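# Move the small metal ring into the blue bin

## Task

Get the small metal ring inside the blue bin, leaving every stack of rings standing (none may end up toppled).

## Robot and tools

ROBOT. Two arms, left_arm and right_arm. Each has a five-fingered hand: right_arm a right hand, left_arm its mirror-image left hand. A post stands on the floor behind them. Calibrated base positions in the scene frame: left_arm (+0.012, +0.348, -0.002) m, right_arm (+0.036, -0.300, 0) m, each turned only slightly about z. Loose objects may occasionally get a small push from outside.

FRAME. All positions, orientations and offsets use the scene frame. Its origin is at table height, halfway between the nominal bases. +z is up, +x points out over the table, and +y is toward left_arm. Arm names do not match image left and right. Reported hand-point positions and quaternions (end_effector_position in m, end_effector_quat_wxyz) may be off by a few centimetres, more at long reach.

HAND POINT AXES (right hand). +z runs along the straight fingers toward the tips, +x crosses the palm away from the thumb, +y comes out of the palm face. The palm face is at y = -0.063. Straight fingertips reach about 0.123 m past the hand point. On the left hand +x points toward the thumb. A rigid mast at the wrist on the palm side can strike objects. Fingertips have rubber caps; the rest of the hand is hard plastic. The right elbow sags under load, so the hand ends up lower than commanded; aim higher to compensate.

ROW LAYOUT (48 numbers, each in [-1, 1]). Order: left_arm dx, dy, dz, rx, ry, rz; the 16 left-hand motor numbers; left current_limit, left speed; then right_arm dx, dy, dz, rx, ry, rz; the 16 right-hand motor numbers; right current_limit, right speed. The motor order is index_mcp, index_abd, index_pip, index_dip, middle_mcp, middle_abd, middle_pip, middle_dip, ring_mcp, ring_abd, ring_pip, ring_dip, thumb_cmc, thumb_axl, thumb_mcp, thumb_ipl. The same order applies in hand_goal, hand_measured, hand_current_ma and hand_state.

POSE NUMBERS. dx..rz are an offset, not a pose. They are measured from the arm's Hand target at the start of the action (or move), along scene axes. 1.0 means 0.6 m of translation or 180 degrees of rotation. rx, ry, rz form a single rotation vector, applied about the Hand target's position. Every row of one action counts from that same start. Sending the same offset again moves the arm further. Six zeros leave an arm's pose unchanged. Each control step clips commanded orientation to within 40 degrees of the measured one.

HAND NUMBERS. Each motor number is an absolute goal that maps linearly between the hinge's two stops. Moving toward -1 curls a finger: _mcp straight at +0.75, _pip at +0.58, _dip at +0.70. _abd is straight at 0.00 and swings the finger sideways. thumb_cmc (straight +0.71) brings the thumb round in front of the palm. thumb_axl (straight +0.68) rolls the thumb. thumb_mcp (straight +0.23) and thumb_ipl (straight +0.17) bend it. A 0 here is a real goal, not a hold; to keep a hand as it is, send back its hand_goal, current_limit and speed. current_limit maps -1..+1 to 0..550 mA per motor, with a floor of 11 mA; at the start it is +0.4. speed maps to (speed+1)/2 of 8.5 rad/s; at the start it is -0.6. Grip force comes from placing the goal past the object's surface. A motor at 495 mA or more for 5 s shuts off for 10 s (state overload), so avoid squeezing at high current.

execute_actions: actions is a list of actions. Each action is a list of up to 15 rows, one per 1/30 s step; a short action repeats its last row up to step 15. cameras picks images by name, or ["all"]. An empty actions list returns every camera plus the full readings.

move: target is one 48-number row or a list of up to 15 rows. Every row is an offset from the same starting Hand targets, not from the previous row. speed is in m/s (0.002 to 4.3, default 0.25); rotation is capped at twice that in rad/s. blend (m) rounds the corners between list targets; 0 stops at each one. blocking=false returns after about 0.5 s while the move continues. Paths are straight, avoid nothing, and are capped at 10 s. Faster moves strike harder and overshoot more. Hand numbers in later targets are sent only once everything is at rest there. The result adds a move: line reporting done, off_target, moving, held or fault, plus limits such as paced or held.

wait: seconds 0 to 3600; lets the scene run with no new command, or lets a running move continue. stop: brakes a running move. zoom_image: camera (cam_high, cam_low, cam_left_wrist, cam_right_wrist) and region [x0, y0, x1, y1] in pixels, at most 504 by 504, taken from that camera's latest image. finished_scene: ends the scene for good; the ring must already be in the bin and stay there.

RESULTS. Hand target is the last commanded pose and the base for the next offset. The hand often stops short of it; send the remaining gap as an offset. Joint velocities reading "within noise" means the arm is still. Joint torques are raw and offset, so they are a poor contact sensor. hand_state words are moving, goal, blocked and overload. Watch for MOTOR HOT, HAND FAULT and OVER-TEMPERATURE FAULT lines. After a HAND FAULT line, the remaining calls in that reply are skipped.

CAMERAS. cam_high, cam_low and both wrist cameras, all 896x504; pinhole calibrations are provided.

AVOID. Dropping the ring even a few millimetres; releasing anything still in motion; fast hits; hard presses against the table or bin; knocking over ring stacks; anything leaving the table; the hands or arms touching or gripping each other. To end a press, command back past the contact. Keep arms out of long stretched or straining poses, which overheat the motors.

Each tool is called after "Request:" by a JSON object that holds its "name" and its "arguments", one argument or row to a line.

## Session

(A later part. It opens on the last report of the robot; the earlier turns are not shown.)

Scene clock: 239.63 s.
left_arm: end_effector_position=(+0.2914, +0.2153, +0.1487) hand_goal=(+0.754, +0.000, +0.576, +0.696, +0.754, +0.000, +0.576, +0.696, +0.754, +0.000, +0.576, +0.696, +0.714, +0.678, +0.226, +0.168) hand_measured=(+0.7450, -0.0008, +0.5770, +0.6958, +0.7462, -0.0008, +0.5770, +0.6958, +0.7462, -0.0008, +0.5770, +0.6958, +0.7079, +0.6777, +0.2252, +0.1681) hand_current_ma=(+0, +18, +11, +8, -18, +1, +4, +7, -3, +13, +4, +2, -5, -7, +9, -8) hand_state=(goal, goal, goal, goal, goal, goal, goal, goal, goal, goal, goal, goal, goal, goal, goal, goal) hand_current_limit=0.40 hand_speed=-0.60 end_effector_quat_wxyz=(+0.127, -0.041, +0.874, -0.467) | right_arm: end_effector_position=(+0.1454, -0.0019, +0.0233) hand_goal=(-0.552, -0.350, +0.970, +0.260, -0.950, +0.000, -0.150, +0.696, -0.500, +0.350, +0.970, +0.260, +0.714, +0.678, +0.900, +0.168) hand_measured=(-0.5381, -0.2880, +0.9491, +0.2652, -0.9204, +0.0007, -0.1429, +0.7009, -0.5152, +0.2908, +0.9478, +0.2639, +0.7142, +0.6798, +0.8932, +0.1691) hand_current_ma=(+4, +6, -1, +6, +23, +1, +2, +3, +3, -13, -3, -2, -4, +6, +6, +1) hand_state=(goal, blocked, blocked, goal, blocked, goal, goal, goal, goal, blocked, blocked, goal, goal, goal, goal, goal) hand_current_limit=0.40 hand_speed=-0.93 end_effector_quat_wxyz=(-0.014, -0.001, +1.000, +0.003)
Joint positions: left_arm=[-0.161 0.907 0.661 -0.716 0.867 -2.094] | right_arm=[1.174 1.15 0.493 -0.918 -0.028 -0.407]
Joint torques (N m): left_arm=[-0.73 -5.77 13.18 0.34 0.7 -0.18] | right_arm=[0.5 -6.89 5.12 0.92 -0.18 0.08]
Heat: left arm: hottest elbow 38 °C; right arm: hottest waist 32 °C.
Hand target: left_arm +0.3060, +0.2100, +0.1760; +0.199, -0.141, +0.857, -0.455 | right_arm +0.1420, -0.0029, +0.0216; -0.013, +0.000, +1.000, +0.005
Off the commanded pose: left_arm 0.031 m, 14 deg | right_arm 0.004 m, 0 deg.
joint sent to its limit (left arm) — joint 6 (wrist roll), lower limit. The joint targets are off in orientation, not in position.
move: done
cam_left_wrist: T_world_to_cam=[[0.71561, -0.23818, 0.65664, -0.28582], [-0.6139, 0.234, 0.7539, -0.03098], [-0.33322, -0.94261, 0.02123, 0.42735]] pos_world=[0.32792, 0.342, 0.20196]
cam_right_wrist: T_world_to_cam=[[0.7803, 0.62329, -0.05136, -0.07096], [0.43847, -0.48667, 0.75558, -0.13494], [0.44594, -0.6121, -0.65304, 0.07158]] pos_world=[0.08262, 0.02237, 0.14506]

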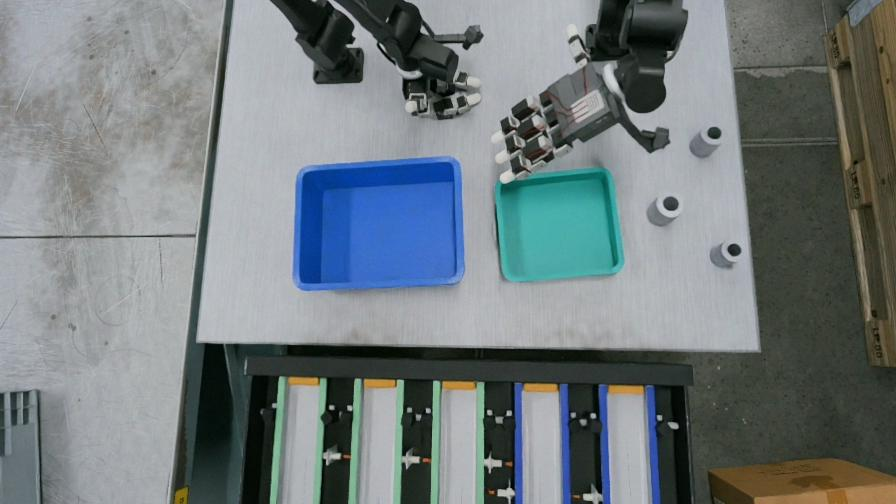

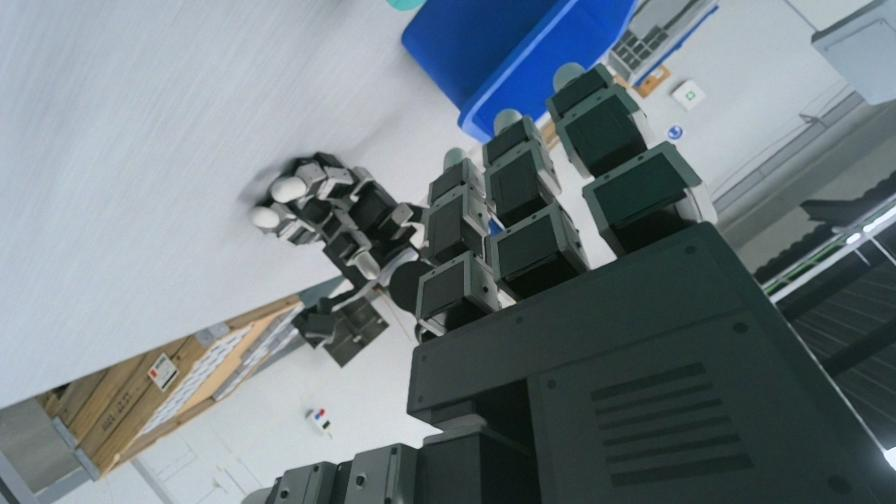

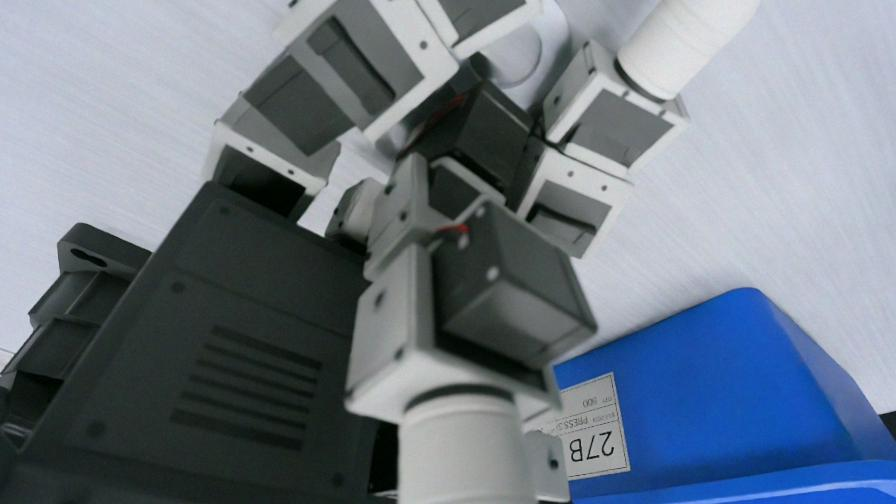

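Request:
{"name": "move", "arguments": {
  "target": [
    [0,0,0,0,0,0,0.754,0,0.576,0.696,0.754,0,0.576,0.696,0.754,0,0.576,0.696,0.714,0.678,0.226,0.168,0.4,-0.6,0,0,0,0,0,0,-0.552,-0.0,0.97,0.26,-0.95,0,-0.15,0.696,-0.50,0.0,0.97,0.26,0.714,0.678,0.9,0.168,0.4,-0.9]
  ],
  "speed": 0.03,
  "cameras": ["cam_high","cam_left_wrist","cam_right_wrist"]
}}

Request:
{"name": "zoom_image", "arguments": {
  "camera": "cam_right_wrist",
  "region": [340, 0, 740, 280]
}}

Request:
{"name": "zoom_image", "arguments": {
  "camera": "cam_high",
  "region": [430, 60, 500, 130]
}}

Scene clock: 241.07 s.
left_arm: end_effector_position=(+0.2914, +0.2153, +0.1487) hand_goal=(+0.754, +0.000, +0.576, +0.696, +0.754, +0.000, +0.576, +0.696, +0.754, +0.000, +0.576, +0.696, +0.714, +0.678, +0.226, +0.168) hand_measured=(+0.7462, +0.0007, +0.5770, +0.6958, +0.7462, -0.0008, +0.5770, +0.6971, +0.7462, +0.0007, +0.5770, +0.6958, +0.7079, +0.6767, +0.2252, +0.1672) hand_current_ma=(-3, +7, -11, +10, -5, +4, +12, +0, +2, +13, -6, +7, -1, +2, +0, -19) hand_state=(goal, goal, goal, goal, goal, goal, goal, goal, goal, goal, goal, goal, goal, goal, goal, goal) hand_current_limit=0.40 hand_speed=-0.60 end_effector_quat_wxyz=(+0.127, -0.041, +0.874, -0.467) | right_arm: end_effector_position=(+0.1455, -0.0020, +0.0233) hand_goal=(-0.552, +0.000, +0.970, +0.260, -0.950, +0.000, -0.150, +0.696, -0.500, +0.000, +0.970, +0.260, +0.714, +0.678, +0.900, +0.168) hand_measured=(-0.5369, -0.0081, +0.9683, +0.2639, -0.9216, -0.0008, -0.1416, +0.6996, -0.5164, +0.0139, +0.9529, +0.2626, +0.7142, +0.6798, +0.8922, +0.1700) hand_current_ma=(+7, -15, +11, -10, +22, +2, +0, +11, -8, +4, -1, -1, -5, +7, +9, +12) hand_state=(goal, goal, goal, goal, blocked, goal, goal, goal, goal, goal, goal, goal, goal, goal, goal, goal) hand_current_limit=0.40 hand_speed=-0.90 end_effector_quat_wxyz=(-0.014, +0.000, +1.000, +0.003)
Joint positions: left_arm=[-0.161 0.907 0.661 -0.716 0.867 -2.094] | right_arm=[1.174 1.15 0.493 -0.918 -0.028 -0.405]
Joint torques (N m): left_arm=[-0.5 -5.25 13.12 0.34 0.69 -0.16] | right_arm=[0.21 -6.3 5.24 0.84 -0.17 0]
Heat: left arm: hottest elbow 38 °C; right arm: hottest waist 32 °C.
Hand target: left_arm +0.3060, +0.2100, +0.1760; +0.199, -0.141, +0.857, -0.455 | right_arm +0.1420, -0.0029, +0.0216; -0.013, +0.000, +1.000, +0.005
Off the commanded pose: left_arm 0.031 m, 14 deg | right_arm 0.004 m, 0 deg.
joint sent to its limit (left arm) — joint 6 (wrist roll), lower limit. The joint targets are off in orientation, not in position.
move: done
cam_left_wrist: T_world_to_cam=[[0.71561, -0.23818, 0.65664, -0.28582], [-0.6139, 0.234, 0.7539, -0.03098], [-0.33322, -0.94261, 0.02123, 0.42735]] pos_world=[0.32792, 0.342, 0.20196]
cam_right_wrist: T_world_to_cam=[[0.78153, 0.62175, -0.05135, -0.07125], [0.43749, -0.48752, 0.7556, -0.13488], [0.44476, -0.61299, -0.65302, 0.07167]] pos_world=[0.08282, 0.02248, 0.14506]

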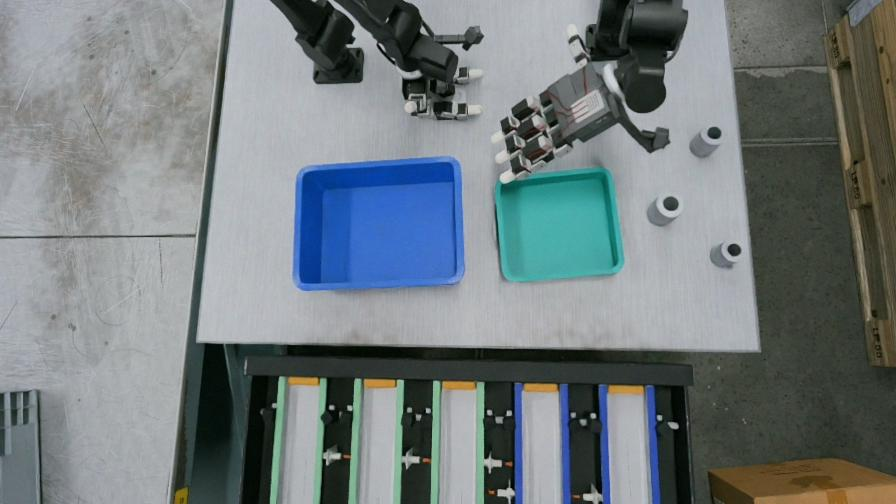

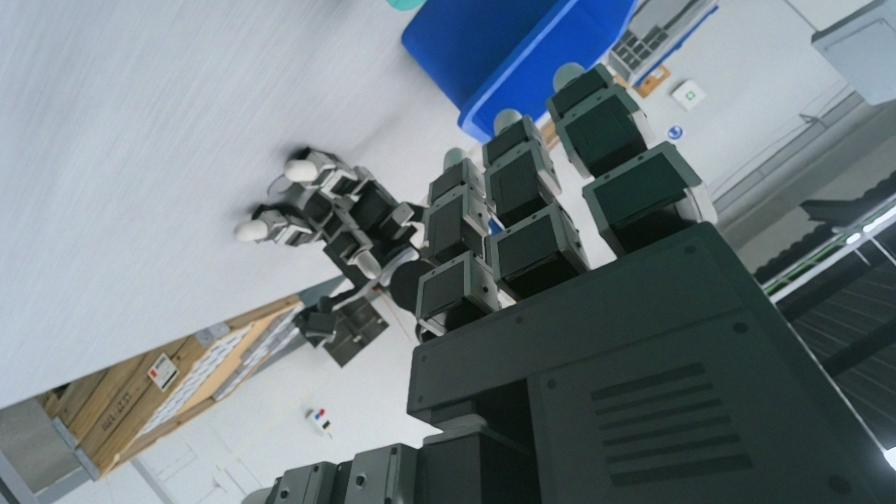

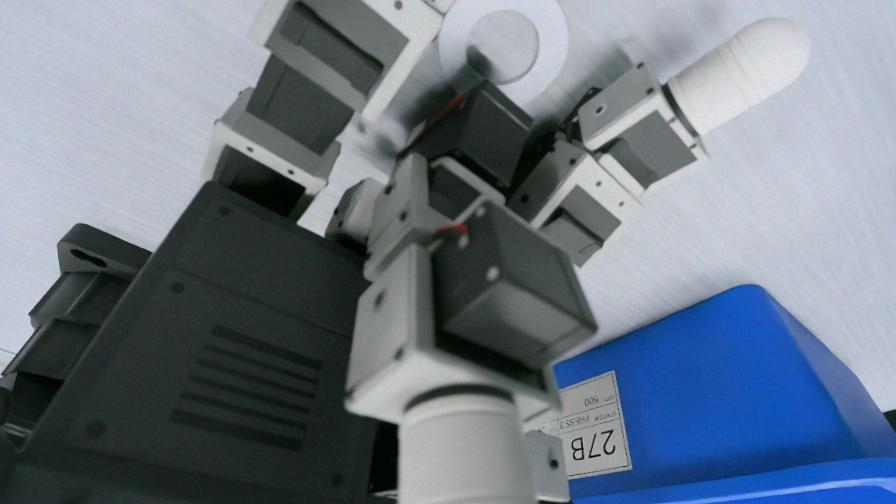

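Scaled by 1.260 from the camera's image (finer frame: 1280x720).

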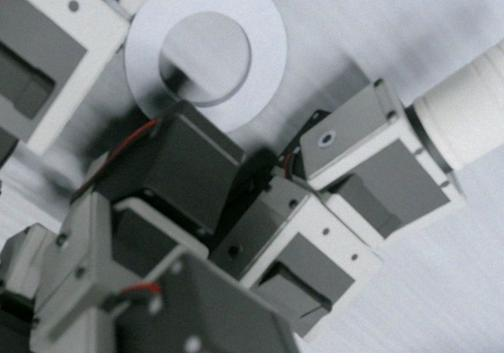

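Scaled by 7.200 from the camera's image (finer frame: 1280x720).

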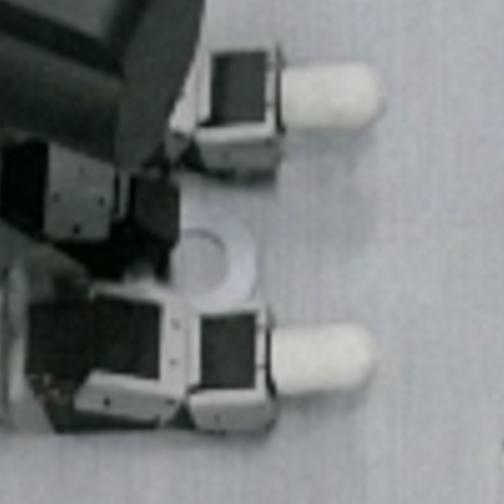

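Request:
{"name": "move", "arguments": {
  "target": [
    [0,0,0,0,0,0,0.754,0,0.576,0.696,0.754,0,0.576,0.696,0.754,0,0.576,0.696,0.714,0.678,0.226,0.168,0.4,-0.6,0,0,0,0,0,0,-0.60,0.0,0.97,0.26,-0.95,0,-0.15,0.696,-0.58,0.0,0.97,0.26,0.714,0.678,0.9,0.168,0.4,-0.9],
    [0,0,0,0,0,0,0.754,0,0.576,0.696,0.754,0,0.576,0.696,0.754,0,0.576,0.696,0.714,0.678,0.226,0.168,0.4,-0.6,-0.0033,-0.0193,0,0,0,0,-0.60,0.0,0.97,0.26,-0.95,0,-0.15,0.696,-0.58,0.0,0.97,0.26,0.714,0.678,0.9,0.168,0.4,-0.9]
  ],
  "speed": 0.03,
  "cameras": []
}}

Scene clock: 242.53 s.
left_arm: end_effector_position=(+0.2914, +0.2153, +0.1487) hand_goal=(+0.754, +0.000, +0.576, +0.696, +0.754, +0.000, +0.576, +0.696, +0.754, +0.000, +0.576, +0.696, +0.714, +0.678, +0.226, +0.168) hand_measured=(+0.7462, +0.0007, +0.5770, +0.6958, +0.7462, +0.0007, +0.5770, +0.6958, +0.7474, +0.0007, +0.5770, +0.6958, +0.7079, +0.6777, +0.2252, +0.1672) hand_current_ma=(-10, -8, -18, +17, -7, +12, +2, +5, +1, +6, +7, -6, -21, -6, -8, -4) hand_state=(goal, goal, goal, goal, goal, goal, goal, goal, goal, goal, goal, goal, goal, goal, goal, goal) hand_current_limit=0.40 hand_speed=-0.60 end_effector_quat_wxyz=(+0.127, -0.041, +0.874, -0.467) | right_arm: end_effector_position=(+0.1418, -0.0106, +0.0230) hand_goal=(-0.600, +0.000, +0.970, +0.260, -0.950, +0.000, -0.150, +0.696, -0.580, +0.000, +0.970, +0.260, +0.714, +0.678, +0.900, +0.168) hand_measured=(-0.5634, -0.0081, +0.9683, +0.2639, -0.9216, +0.0007, -0.1429, +0.7009, -0.5441, +0.0109, +0.9683, +0.2639, +0.7142, +0.6798, +0.8932, +0.1700) hand_current_ma=(+25, +8, +0, -15, +5, +19, -1, +9, +35, +15, +14, +2, +2, -5, -1, +1) hand_state=(blocked, goal, goal, goal, blocked, goal, goal, goal, blocked, goal, goal, goal, goal, goal, goal, goal) hand_current_limit=0.40 hand_speed=-0.90 end_effector_quat_wxyz=(-0.012, +0.000, +1.000, +0.007)
Joint positions: left_arm=[-0.161 0.907 0.661 -0.716 0.867 -2.094] | right_arm=[1.174 1.114 0.465 -0.918 -0.028 -0.405]
Joint torques (N m): left_arm=[-0.79 -5.6 13.34 0.53 0.66 -0.13] | right_arm=[-0.44 -6.36 5.52 0.17 -0.15 -0.08]
Heat: left arm: hottest elbow 38 °C; right arm: hottest waist 32 °C.
Hand target: left_arm +0.3060, +0.2100, +0.1760; +0.199, -0.141, +0.857, -0.455 | right_arm +0.1400, -0.0145, +0.0216; -0.013, +0.000, +1.000, +0.005
Off the commanded pose: left_arm 0.031 m, 14 deg | right_arm 0.004 m, 0 deg.
joint sent to its limit (left arm) — joint 6 (wrist roll), lower limit. The joint targets are off in orientation, not in position.
move: done

Request:
{"name": "move", "arguments": {
  "target": [
    [0,0,0,0,0,0,0.754,0,0.576,0.696,0.754,0,0.576,0.696,0.754,0,0.576,0.696,0.714,0.678,0.226,0.168,0.4,-0.6,0.0033,-0.0055,0.0008,0,0,0,-0.60,0.0,0.97,0.26,-0.95,0,-0.15,0.696,-0.58,0.0,0.97,0.26,0.714,0.678,0.9,0.168,0.4,-0.9]
  ],
  "speed": 0.03,
  "cameras": ["cam_high","cam_left_wrist","cam_right_wrist"]
}}

Request:
{"name": "zoom_image", "arguments": {
  "camera": "cam_right_wrist",
  "region": [340, 0, 740, 280]
}}

Request:
{"name": "zoom_image", "arguments": {
  "camera": "cam_high",
  "region": [430, 60, 500, 130]
}}

Scene clock: 243.20 s.
left_arm: end_effector_position=(+0.2914, +0.2153, +0.1487) hand_goal=(+0.754, +0.000, +0.576, +0.696, +0.754, +0.000, +0.576, +0.696, +0.754, +0.000, +0.576, +0.696, +0.714, +0.678, +0.226, +0.168) hand_measured=(+0.7450, +0.0007, +0.5770, +0.6958, +0.7474, +0.0007, +0.5770, +0.6958, +0.7462, -0.0008, +0.5770, +0.6958, +0.7079, +0.6767, +0.2252, +0.1681) hand_current_ma=(-10, +9, +3, -1, -18, -2, +5, -2, +20, +8, +6, +4, -13, -12, -11, -7) hand_state=(goal, goal, goal, goal, goal, goal, goal, goal, goal, goal, goal, goal, goal, goal, goal, goal) hand_current_limit=0.40 hand_speed=-0.60 end_effector_quat_wxyz=(+0.127, -0.041, +0.874, -0.467) | right_arm: end_effector_position=(+0.1416, -0.0121, +0.0232) hand_goal=(-0.600, +0.000, +0.970, +0.260, -0.950, +0.000, -0.150, +0.696, -0.580, +0.000, +0.970, +0.260, +0.714, +0.678, +0.900, +0.168) hand_measured=(-0.5622, -0.0081, +0.9683, +0.2639, -0.9204, +0.0007, -0.1429, +0.6996, -0.5429, +0.0095, +0.9683, +0.2639, +0.7129, +0.6788, +0.8922, +0.1700) hand_current_ma=(+34, +0, -4, +1, +17, -2, -1, +8, +7, +23, -2, -3, -6, -3, +4, +5) hand_state=(blocked, goal, goal, goal, blocked, goal, goal, goal, blocked, goal, goal, goal, goal, goal, goal, goal) hand_current_limit=0.40 hand_speed=-0.90 end_effector_quat_wxyz=(-0.012, +0.001, +1.000, +0.008)
Joint positions: left_arm=[-0.161 0.907 0.661 -0.716 0.867 -2.094] | right_arm=[1.173 1.107 0.46 -0.918 -0.028 -0.405]
Joint torques (N m): left_arm=[-0.67 -5.71 13.27 0.36 0.67 -0.16] | right_arm=[-1.08 -5.89 5.63 -0.01 -0.14 -0.18]
Heat: left arm: hottest elbow 38 °C; right arm: hottest waist 32 °C.
Hand target: left_arm +0.3060, +0.2100, +0.1760; +0.199, -0.141, +0.857, -0.455 | right_arm +0.1419, -0.0178, +0.0221; -0.013, +0.000, +1.000, +0.005
Off the commanded pose: left_arm 0.031 m, 14 deg | right_arm 0.006 m, 0 deg.
joint sent to its limit (left arm) — joint 6 (wrist roll), lower limit. The joint targets are off in orientation, not in position.
move: done
cam_left_wrist: T_world_to_cam=[[0.71561, -0.23818, 0.65664, -0.28582], [-0.6139, 0.234, 0.7539, -0.03098], [-0.33322, -0.94261, 0.02123, 0.42735]] pos_world=[0.32792, 0.342, 0.20196]
cam_right_wrist: T_world_to_cam=[[0.78246, 0.6213, -0.04162, -0.06219], [0.43361, -0.49568, 0.75252, -0.13758], [0.44691, -0.60687, -0.65725, 0.06712]] pos_world=[0.07832, 0.01117, 0.14505]

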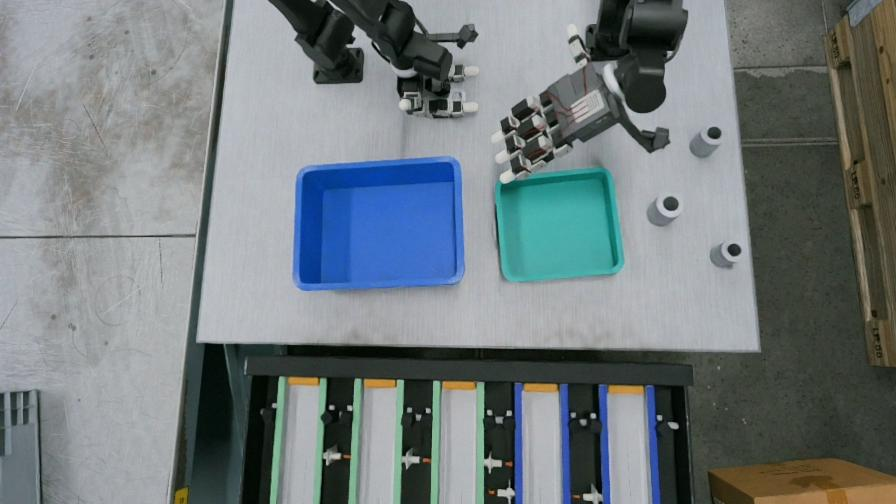

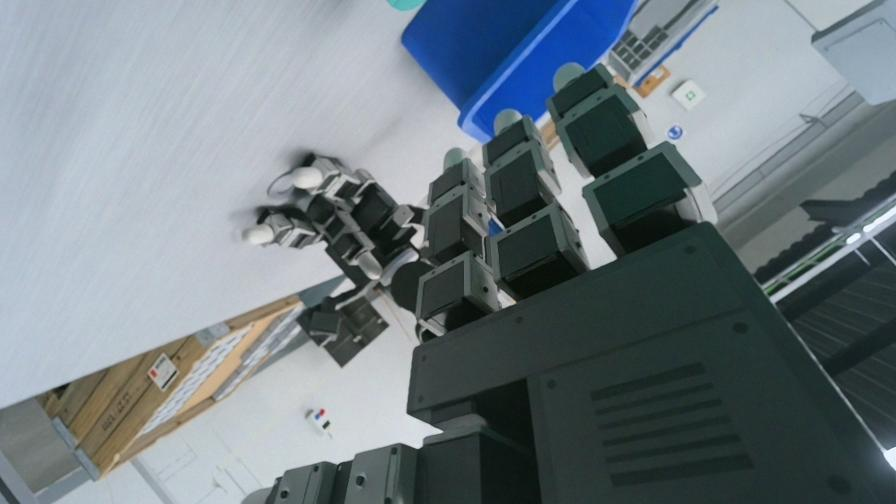

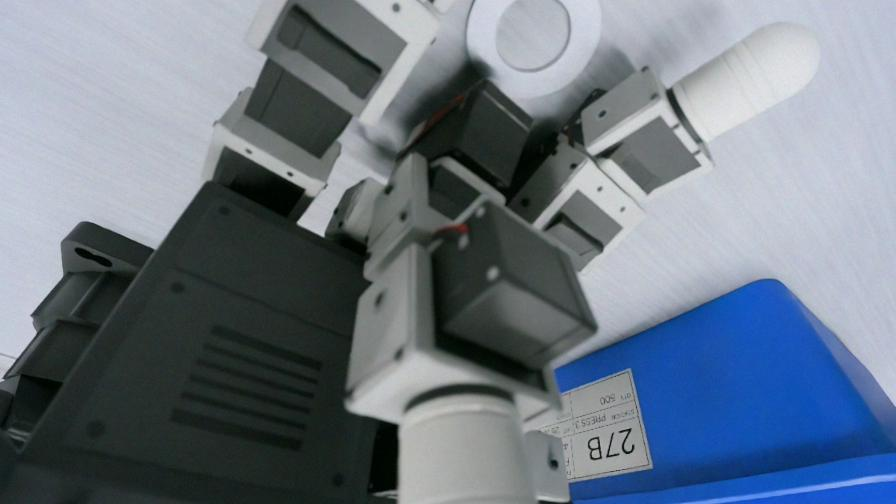

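Scaled by 1.260 from the camera's image (finer frame: 1280x720).

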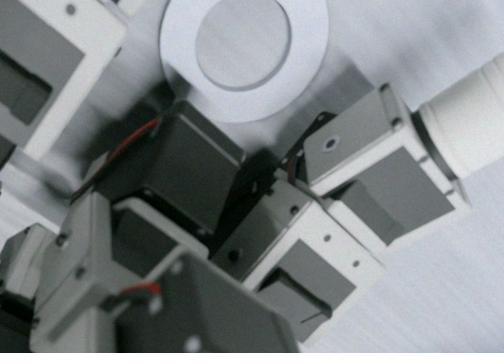

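Scaled by 7.200 from the camera's image (finer frame: 1280x720).

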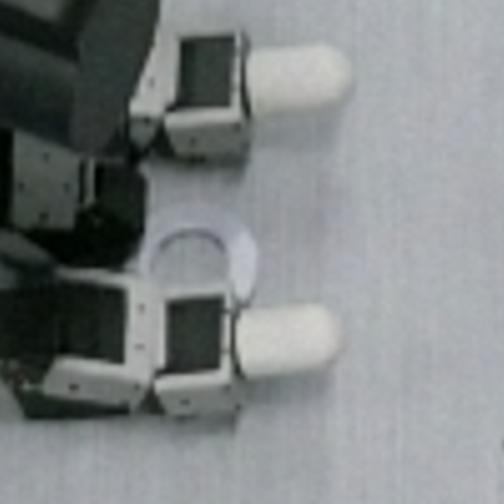

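Request:
{"name": "move", "arguments": {
  "target": [
    [0,0,0,0,0,0,0.754,0,0.576,0.696,0.754,0,0.576,0.696,0.754,0,0.576,0.696,0.714,0.678,0.226,0.168,0.4,-0.6,0.004,-0.0033,0.0,0,0,0,-0.60,0.0,0.97,0.26,-0.95,0,-0.15,0.696,-0.58,0.0,0.97,0.26,0.714,0.678,0.9,0.168,0.4,-0.9]
  ],
  "speed": 0.03,
  "cameras": ["cam_high","cam_right_wrist"]
}}

Request:
{"name": "zoom_image", "arguments": {
  "camera": "cam_right_wrist",
  "region": [340, 0, 740, 280]
}}

Scene clock: 244.17 s.
left_arm: end_effector_position=(+0.2914, +0.2153, +0.1487) hand_goal=(+0.754, +0.000, +0.576, +0.696, +0.754, +0.000, +0.576, +0.696, +0.754, +0.000, +0.576, +0.696, +0.714, +0.678, +0.226, +0.168) hand_measured=(+0.7450, -0.0008, +0.5770, +0.6958, +0.7462, +0.0007, +0.5770, +0.6958, +0.7474, -0.0008, +0.5770, +0.6958, +0.7079, +0.6777, +0.2252, +0.1672) hand_current_ma=(+6, +12, -6, +0, -24, -1, +25, +25, +4, +9, -1, +0, -1, +7, -5, -6) hand_state=(goal, goal, goal, goal, goal, goal, goal, goal, goal, goal, goal, goal, goal, goal, goal, goal) hand_current_limit=0.40 hand_speed=-0.60 end_effector_quat_wxyz=(+0.127, -0.041, +0.874, -0.467) | right_arm: end_effector_position=(+0.1448, -0.0132, +0.0238) hand_goal=(-0.600, +0.000, +0.970, +0.260, -0.950, +0.000, -0.150, +0.696, -0.580, +0.000, +0.970, +0.260, +0.714, +0.678, +0.900, +0.168) hand_measured=(-0.5622, -0.0096, +0.9683, +0.2639, -0.9216, +0.0007, -0.1416, +0.6996, -0.5441, +0.0080, +0.9696, +0.2639, +0.7142, +0.6798, +0.8922, +0.1700) hand_current_ma=(+28, -7, +4, +0, +23, +0, -7, +12, +12, +4, +15, -6, +2, -6, +8, +11) hand_state=(blocked, goal, goal, goal, blocked, goal, goal, goal, blocked, goal, goal, goal, goal, goal, goal, goal) hand_current_limit=0.40 hand_speed=-0.90 end_effector_quat_wxyz=(-0.011, +0.002, +1.000, +0.009)
Joint positions: left_arm=[-0.161 0.907 0.661 -0.716 0.867 -2.094] | right_arm=[1.158 1.105 0.46 -0.918 -0.028 -0.419]
Joint torques (N m): left_arm=[-0.32 -5.42 13.07 0.35 0.67 -0.13] | right_arm=[-1.32 -6.42 5.24 0.08 -0.13 -0.24]
Heat: left arm: hottest elbow 39 °C; right arm: hottest waist 32 °C.
Hand target: left_arm +0.3060, +0.2100, +0.1760; +0.199, -0.141, +0.857, -0.455 | right_arm +0.1444, -0.0198, +0.0221; -0.013, +0.000, +1.000, +0.005
Off the commanded pose: left_arm 0.031 m, 14 deg | right_arm 0.007 m, 1 deg.
joint sent to its limit (left arm) — joint 6 (wrist roll), lower limit. The joint targets are off in orientation, not in position.
move: done
cam_right_wrist: T_world_to_cam=[[0.78345, 0.62019, -0.03956, -0.06429], [0.43211, -0.49789, 0.75193, -0.13971], [0.44664, -0.60619, -0.65806, 0.06542]] pos_world=[0.08152, 0.00997, 0.14555]

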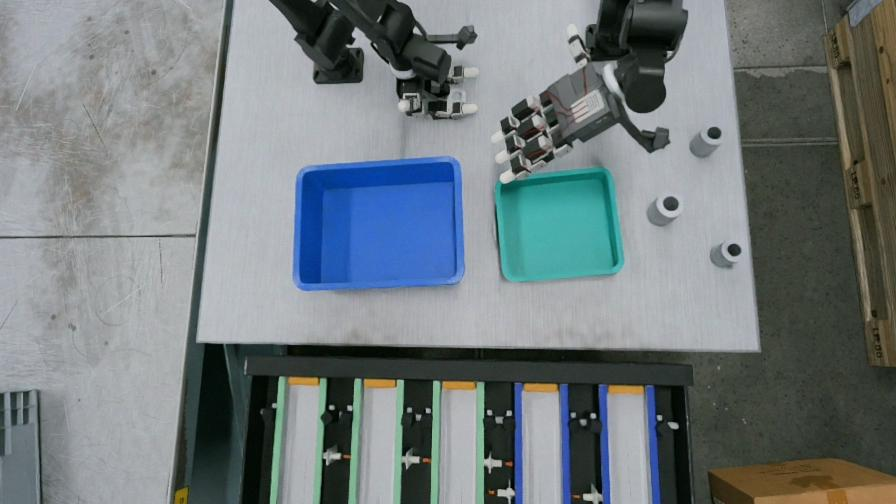

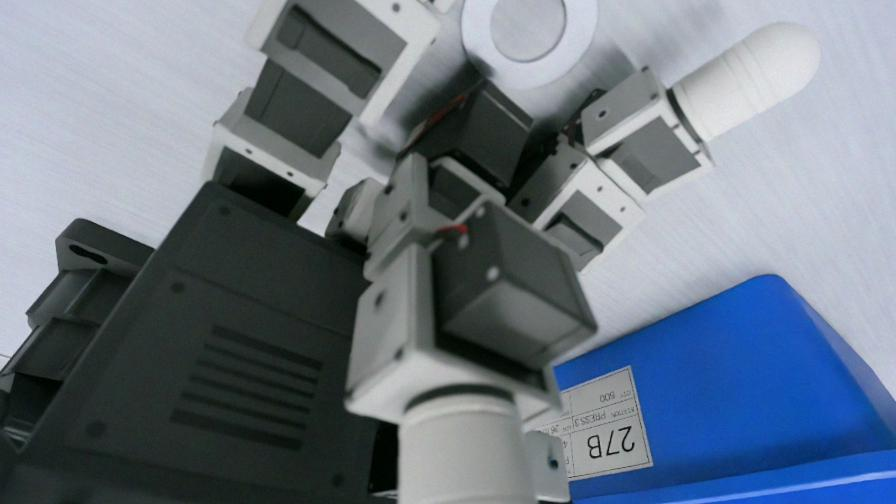

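Scaled by 1.260 from the camera's image (finer frame: 1280x720).

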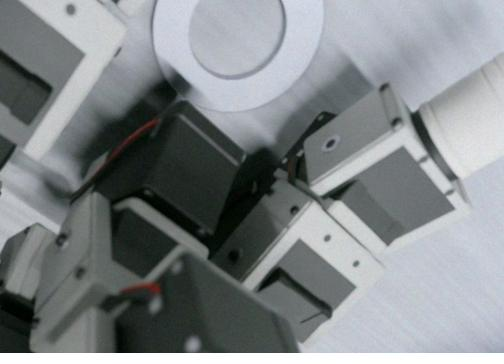

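Request:
{"name": "move", "arguments": {
  "target": [
    [0,0,0,0,0,0,0.754,0,0.576,0.696,0.754,0,0.576,0.696,0.754,0,0.576,0.696,0.714,0.678,0.226,0.168,0.4,-0.6,0.0,-0.0,0.0,0,0,0,-0.55,0.0,0.97,0.26,-0.95,0,-0.15,0.696,-0.53,0.0,0.97,0.26,0.714,0.678,0.9,0.168,0.4,-0.9]
  ],
  "speed": 0.03,
  "cameras": []
}}

Scene clock: 244.83 s.
left_arm: end_effector_position=(+0.2914, +0.2153, +0.1487) hand_goal=(+0.754, +0.000, +0.576, +0.696, +0.754, +0.000, +0.576, +0.696, +0.754, +0.000, +0.576, +0.696, +0.714, +0.678, +0.226, +0.168) hand_measured=(+0.7450, +0.0007, +0.5770, +0.6958, +0.7462, +0.0007, +0.5770, +0.6958, +0.7474, -0.0008, +0.5770, +0.6958, +0.7079, +0.6767, +0.2252, +0.1681) hand_current_ma=(-4, +13, -2, +0, -26, +3, +11, +1, +14, +2, +15, -5, -3, +10, -3, -10) hand_state=(goal, goal, goal, goal, goal, goal, goal, goal, goal, goal, goal, goal, goal, goal, goal, goal) hand_current_limit=0.40 hand_speed=-0.60 end_effector_quat_wxyz=(+0.127, -0.041, +0.874, -0.467) | right_arm: end_effector_position=(+0.1448, -0.0131, +0.0240) hand_goal=(-0.550, +0.000, +0.970, +0.260, -0.950, +0.000, -0.150, +0.696, -0.530, +0.000, +0.970, +0.260, +0.714, +0.678, +0.900, +0.168) hand_measured=(-0.5357, -0.0081, +0.9683, +0.2639, -0.9216, +0.0007, -0.1416, +0.7009, -0.5188, +0.0080, +0.9683, +0.2639, +0.7129, +0.6798, +0.8932, +0.1691) hand_current_ma=(+15, -9, +17, +5, +20, +2, +9, +20, +5, +15, +13, -5, -3, +6, +6, +15) hand_state=(goal, goal, goal, goal, blocked, goal, goal, goal, goal, goal, goal, goal, goal, goal, goal, goal) hand_current_limit=0.40 hand_speed=-0.90 end_effector_quat_wxyz=(-0.011, +0.001, +1.000, +0.010)
Joint positions: left_arm=[-0.161 0.907 0.661 -0.716 0.867 -2.094] | right_arm=[1.158 1.104 0.46 -0.918 -0.028 -0.419]
Joint torques (N m): left_arm=[-1.14 -5.01 13.35 0.43 0.71 -0.15] | right_arm=[-1.26 -6.18 5.46 -0.01 -0.14 -0.26]
Heat: left arm: hottest elbow 39 °C; right arm: hottest waist 32 °C.
Hand target: left_arm +0.3060, +0.2100, +0.1760; +0.199, -0.141, +0.857, -0.455 | right_arm +0.1444, -0.0198, +0.0221; -0.013, +0.000, +1.000, +0.005
Off the commanded pose: left_arm 0.031 m, 14 deg | right_arm 0.007 m, 1 deg.
joint sent to its limit (left arm) — joint 6 (wrist roll), lower limit. The joint targets are off in orientation, not in position.
move: done

Request:
{"name": "move", "arguments": {
  "target": [
    [0,0,0,0,0,0,0.754,0,0.576,0.696,0.754,0,0.576,0.696,0.754,0,0.576,0.696,0.714,0.678,0.226,0.168,0.4,-0.6,0.0,-0.0,0.0,0,0,0,-0.545,-0.22,0.97,0.26,-0.95,0,-0.15,0.696,-0.525,0.22,0.97,0.26,0.714,0.678,0.9,0.168,0.4,-0.93]
  ],
  "speed": 0.03,
  "cameras": ["cam_high","cam_left_wrist","cam_right_wrist"]
}}

Request:
{"name": "zoom_image", "arguments": {
  "camera": "cam_right_wrist",
  "region": [340, 0, 740, 280]
}}

Request:
{"name": "zoom_image", "arguments": {
  "camera": "cam_high",
  "region": [430, 60, 500, 130]
}}

Scene clock: 246.03 s.
left_arm: end_effector_position=(+0.2914, +0.2153, +0.1487) hand_goal=(+0.754, +0.000, +0.576, +0.696, +0.754, +0.000, +0.576, +0.696, +0.754, +0.000, +0.576, +0.696, +0.714, +0.678, +0.226, +0.168) hand_measured=(+0.7450, +0.0007, +0.5770, +0.6958, +0.7462, +0.0007, +0.5770, +0.6958, +0.7462, +0.0007, +0.5757, +0.6958, +0.7079, +0.6777, +0.2252, +0.1672) hand_current_ma=(+6, +4, -8, +19, -27, -1, +1, +10, +1, -14, +2, +4, -16, -4, +6, -8) hand_state=(goal, goal, goal, goal, goal, goal, goal, goal, goal, goal, goal, goal, goal, goal, goal, goal) hand_current_limit=0.40 hand_speed=-0.60 end_effector_quat_wxyz=(+0.127, -0.041, +0.874, -0.467) | right_arm: end_effector_position=(+0.1448, -0.0130, +0.0241) hand_goal=(-0.544, -0.220, +0.970, +0.260, -0.950, +0.000, -0.150, +0.696, -0.524, +0.220, +0.970, +0.260, +0.714, +0.678, +0.900, +0.168) hand_measured=(-0.5297, -0.1810, +0.9542, +0.2652, -0.9204, +0.0007, -0.1429, +0.6996, -0.5140, +0.1838, +0.9542, +0.2639, +0.7129, +0.6788, +0.8932, +0.1700) hand_current_ma=(+3, -7, +10, -5, +15, +20, +13, +7, +1, -20, -3, +3, -8, +0, -3, +10) hand_state=(goal, blocked, goal, goal, blocked, goal, goal, goal, goal, blocked, goal, goal, goal, goal, goal, goal) hand_current_limit=0.40 hand_speed=-0.93 end_effector_quat_wxyz=(-0.011, +0.001, +1.000, +0.010)
Joint positions: left_arm=[-0.161 0.907 0.661 -0.716 0.867 -2.094] | right_arm=[1.158 1.104 0.46 -0.918 -0.028 -0.419]
Joint torques (N m): left_arm=[-0.67 -5.83 13.31 0.44 0.7 -0.22] | right_arm=[-1.26 -6.48 5.34 -0.06 -0.13 -0.19]
Heat: left arm: hottest elbow 39 °C; right arm: hottest waist 32 °C.
Hand target: left_arm +0.3060, +0.2100, +0.1760; +0.199, -0.141, +0.857, -0.455 | right_arm +0.1444, -0.0198, +0.0221; -0.013, +0.000, +1.000, +0.005
Off the commanded pose: left_arm 0.031 m, 14 deg | right_arm 0.007 m, 1 deg.
joint sent to its limit (left arm) — joint 6 (wrist roll), lower limit. The joint targets are off in orientation, not in position.
move: done
cam_left_wrist: T_world_to_cam=[[0.71561, -0.23818, 0.65664, -0.28582], [-0.6139, 0.234, 0.7539, -0.03098], [-0.33322, -0.94261, 0.02123, 0.42735]] pos_world=[0.32792, 0.342, 0.20196]
cam_right_wrist: T_world_to_cam=[[0.78295, 0.6209, -0.03855, -0.06425], [0.43218, -0.49831, 0.7516, -0.13989], [0.44746, -0.60512, -0.65849, 0.06559]] pos_world=[0.08142, 0.00987, 0.14586]

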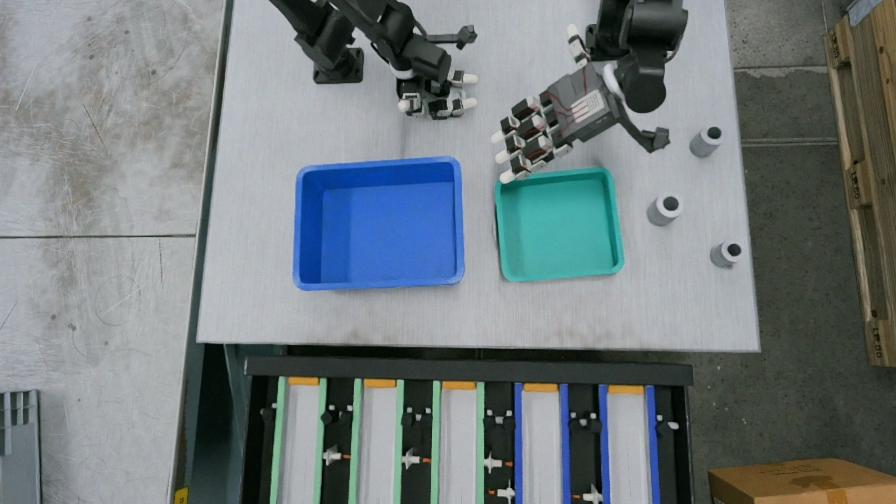

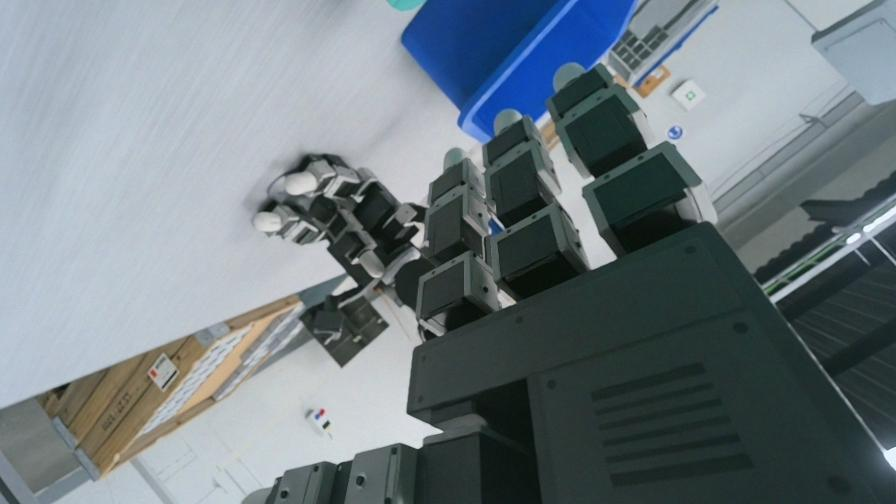

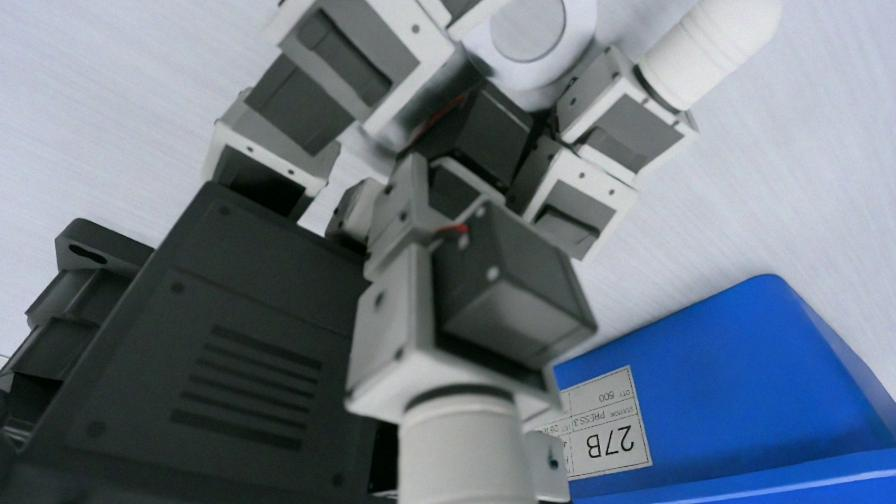

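Scaled by 1.260 from the camera's image (finer frame: 1280x720).

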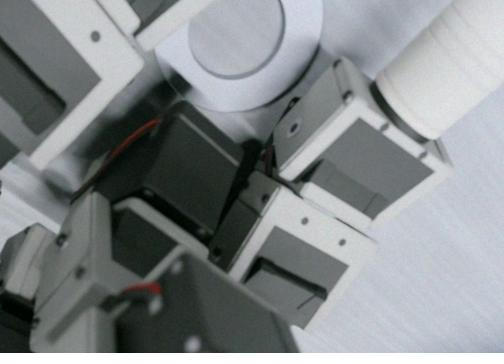

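Scaled by 7.200 from the camera's image (finer frame: 1280x720).

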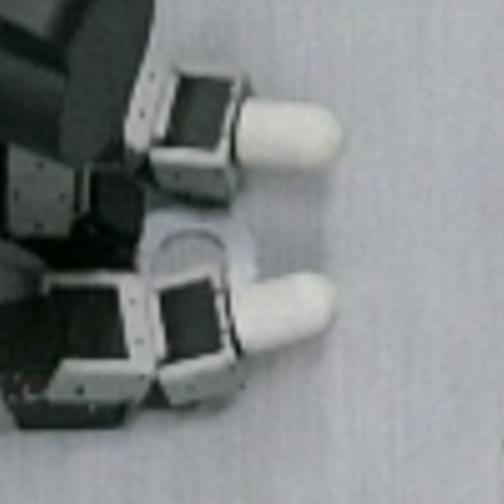

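Request:
{"name": "move", "arguments": {
  "target": [
    [0,0,0,0,0,0,0.754,0,0.576,0.696,0.754,0,0.576,0.696,0.754,0,0.576,0.696,0.714,0.678,0.226,0.168,0.4,-0.6,0.0,-0.0,0.0,0,0,0,-0.545,-0.33,0.97,0.26,-0.95,0,-0.15,0.696,-0.525,0.32,0.97,0.26,0.714,0.678,0.9,0.168,0.4,-0.93]
  ],
  "speed": 0.03,
  "cameras": ["cam_high","cam_left_wrist","cam_right_wrist"]
}}

Request:
{"name": "zoom_image", "arguments": {
  "camera": "cam_right_wrist",
  "region": [340, 0, 740, 280]
}}

Request:
{"name": "zoom_image", "arguments": {
  "camera": "cam_high",
  "region": [430, 60, 500, 130]
}}

Scene clock: 246.73 s.
left_arm: end_effector_position=(+0.2914, +0.2153, +0.1487) hand_goal=(+0.754, +0.000, +0.576, +0.696, +0.754, +0.000, +0.576, +0.696, +0.754, +0.000, +0.576, +0.696, +0.714, +0.678, +0.226, +0.168) hand_measured=(+0.7450, +0.0007, +0.5770, +0.6958, +0.7474, +0.0007, +0.5770, +0.6958, +0.7462, -0.0008, +0.5770, +0.6958, +0.7079, +0.6777, +0.2252, +0.1681) hand_current_ma=(+10, +16, -16, +6, -15, -16, +2, +7, -2, +14, +12, -1, -11, +1, +3, -7) hand_state=(goal, goal, goal, goal, goal, goal, goal, goal, goal, goal, goal, goal, goal, goal, goal, goal) hand_current_limit=0.40 hand_speed=-0.60 end_effector_quat_wxyz=(+0.127, -0.041, +0.874, -0.467) | right_arm: end_effector_position=(+0.1448, -0.0130, +0.0241) hand_goal=(-0.544, -0.330, +0.970, +0.260, -0.950, +0.000, -0.150, +0.696, -0.524, +0.320, +0.970, +0.260, +0.714, +0.678, +0.900, +0.168) hand_measured=(-0.5297, -0.2616, +0.9491, +0.2639, -0.9216, -0.0008, -0.1416, +0.6996, -0.5140, +0.2615, +0.9504, +0.2639, +0.7142, +0.6788, +0.8922, +0.1700) hand_current_ma=(+7, +28, -7, +11, +14, +6, -1, +9, -4, -14, -14, +8, +6, -6, +9, +12) hand_state=(goal, blocked, blocked, goal, blocked, goal, goal, goal, goal, blocked, blocked, goal, goal, goal, goal, goal) hand_current_limit=0.40 hand_speed=-0.93 end_effector_quat_wxyz=(-0.011, +0.001, +1.000, +0.010)
Joint positions: left_arm=[-0.161 0.907 0.661 -0.716 0.867 -2.094] | right_arm=[1.158 1.104 0.46 -0.918 -0.028 -0.42]
Joint torques (N m): left_arm=[-0.62 -5.66 13.34 0.43 0.69 -0.18] | right_arm=[-1.85 -6.07 5.45 0.02 -0.15 -0.25]
Heat: left arm: hottest elbow 39 °C; right arm: hottest waist 32 °C.
Hand target: left_arm +0.3060, +0.2100, +0.1760; +0.199, -0.141, +0.857, -0.455 | right_arm +0.1444, -0.0198, +0.0221; -0.013, +0.000, +1.000, +0.005
Off the commanded pose: left_arm 0.031 m, 14 deg | right_arm 0.007 m, 1 deg.
joint sent to its limit (left arm) — joint 6 (wrist roll), lower limit. The joint targets are off in orientation, not in position.
move: done
cam_left_wrist: T_world_to_cam=[[0.71561, -0.23818, 0.65664, -0.28582], [-0.6139, 0.234, 0.7539, -0.03098], [-0.33322, -0.94261, 0.02123, 0.42735]] pos_world=[0.32792, 0.342, 0.20196]
cam_right_wrist: T_world_to_cam=[[0.7827, 0.62121, -0.03856, -0.06415], [0.4324, -0.49815, 0.75158, -0.13987], [0.44768, -0.60494, -0.65851, 0.06561]] pos_world=[0.08132, 0.00987, 0.14586]

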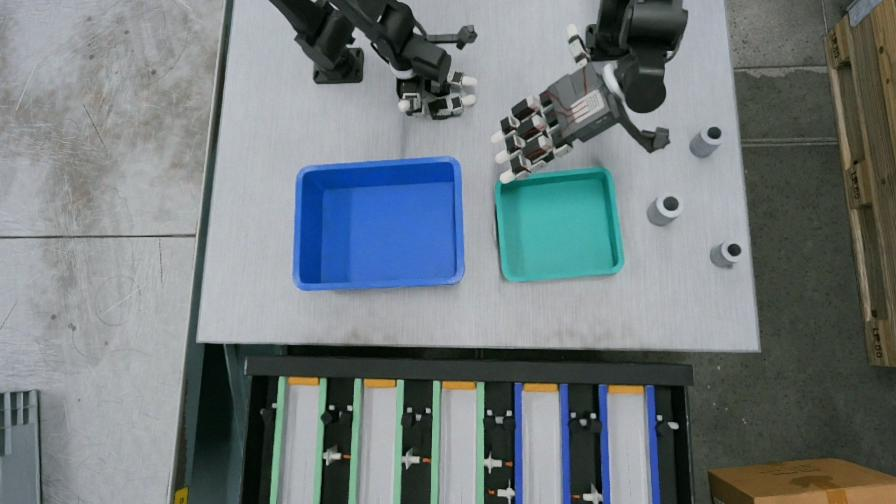

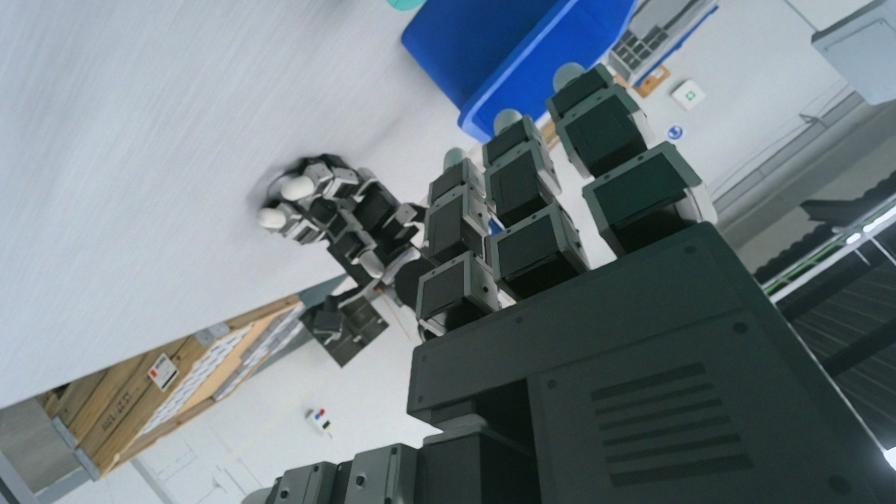

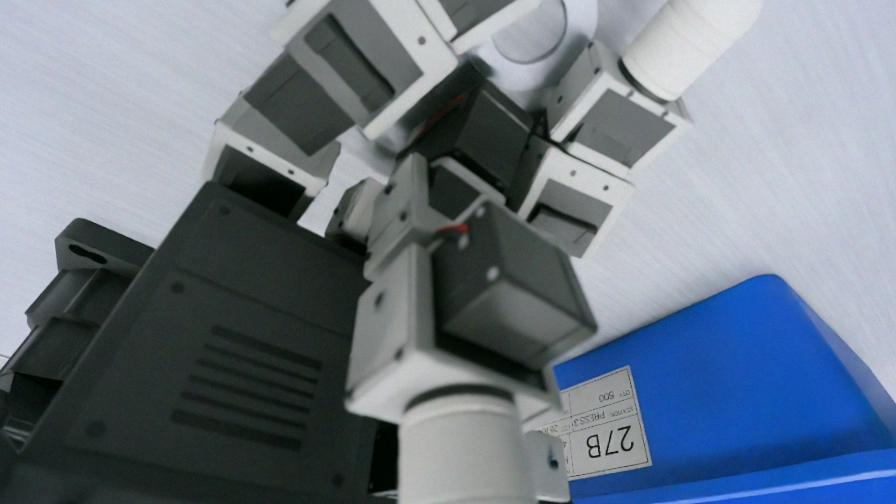

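Scaled by 1.260 from the camera's image (finer frame: 1280x720).

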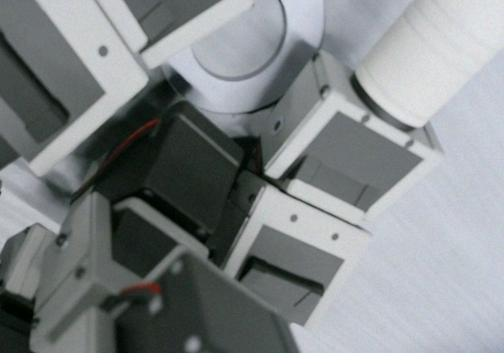

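Scaled by 7.200 from the camera's image (finer frame: 1280x720).

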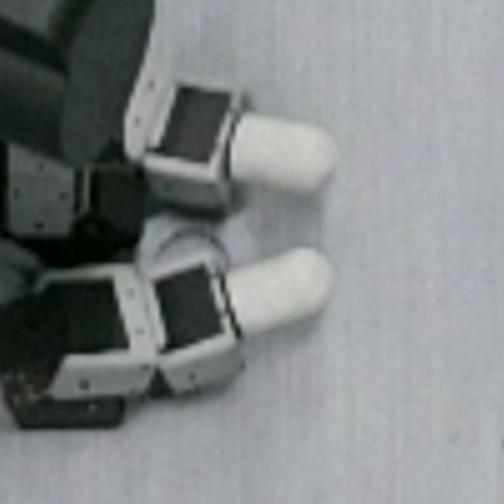

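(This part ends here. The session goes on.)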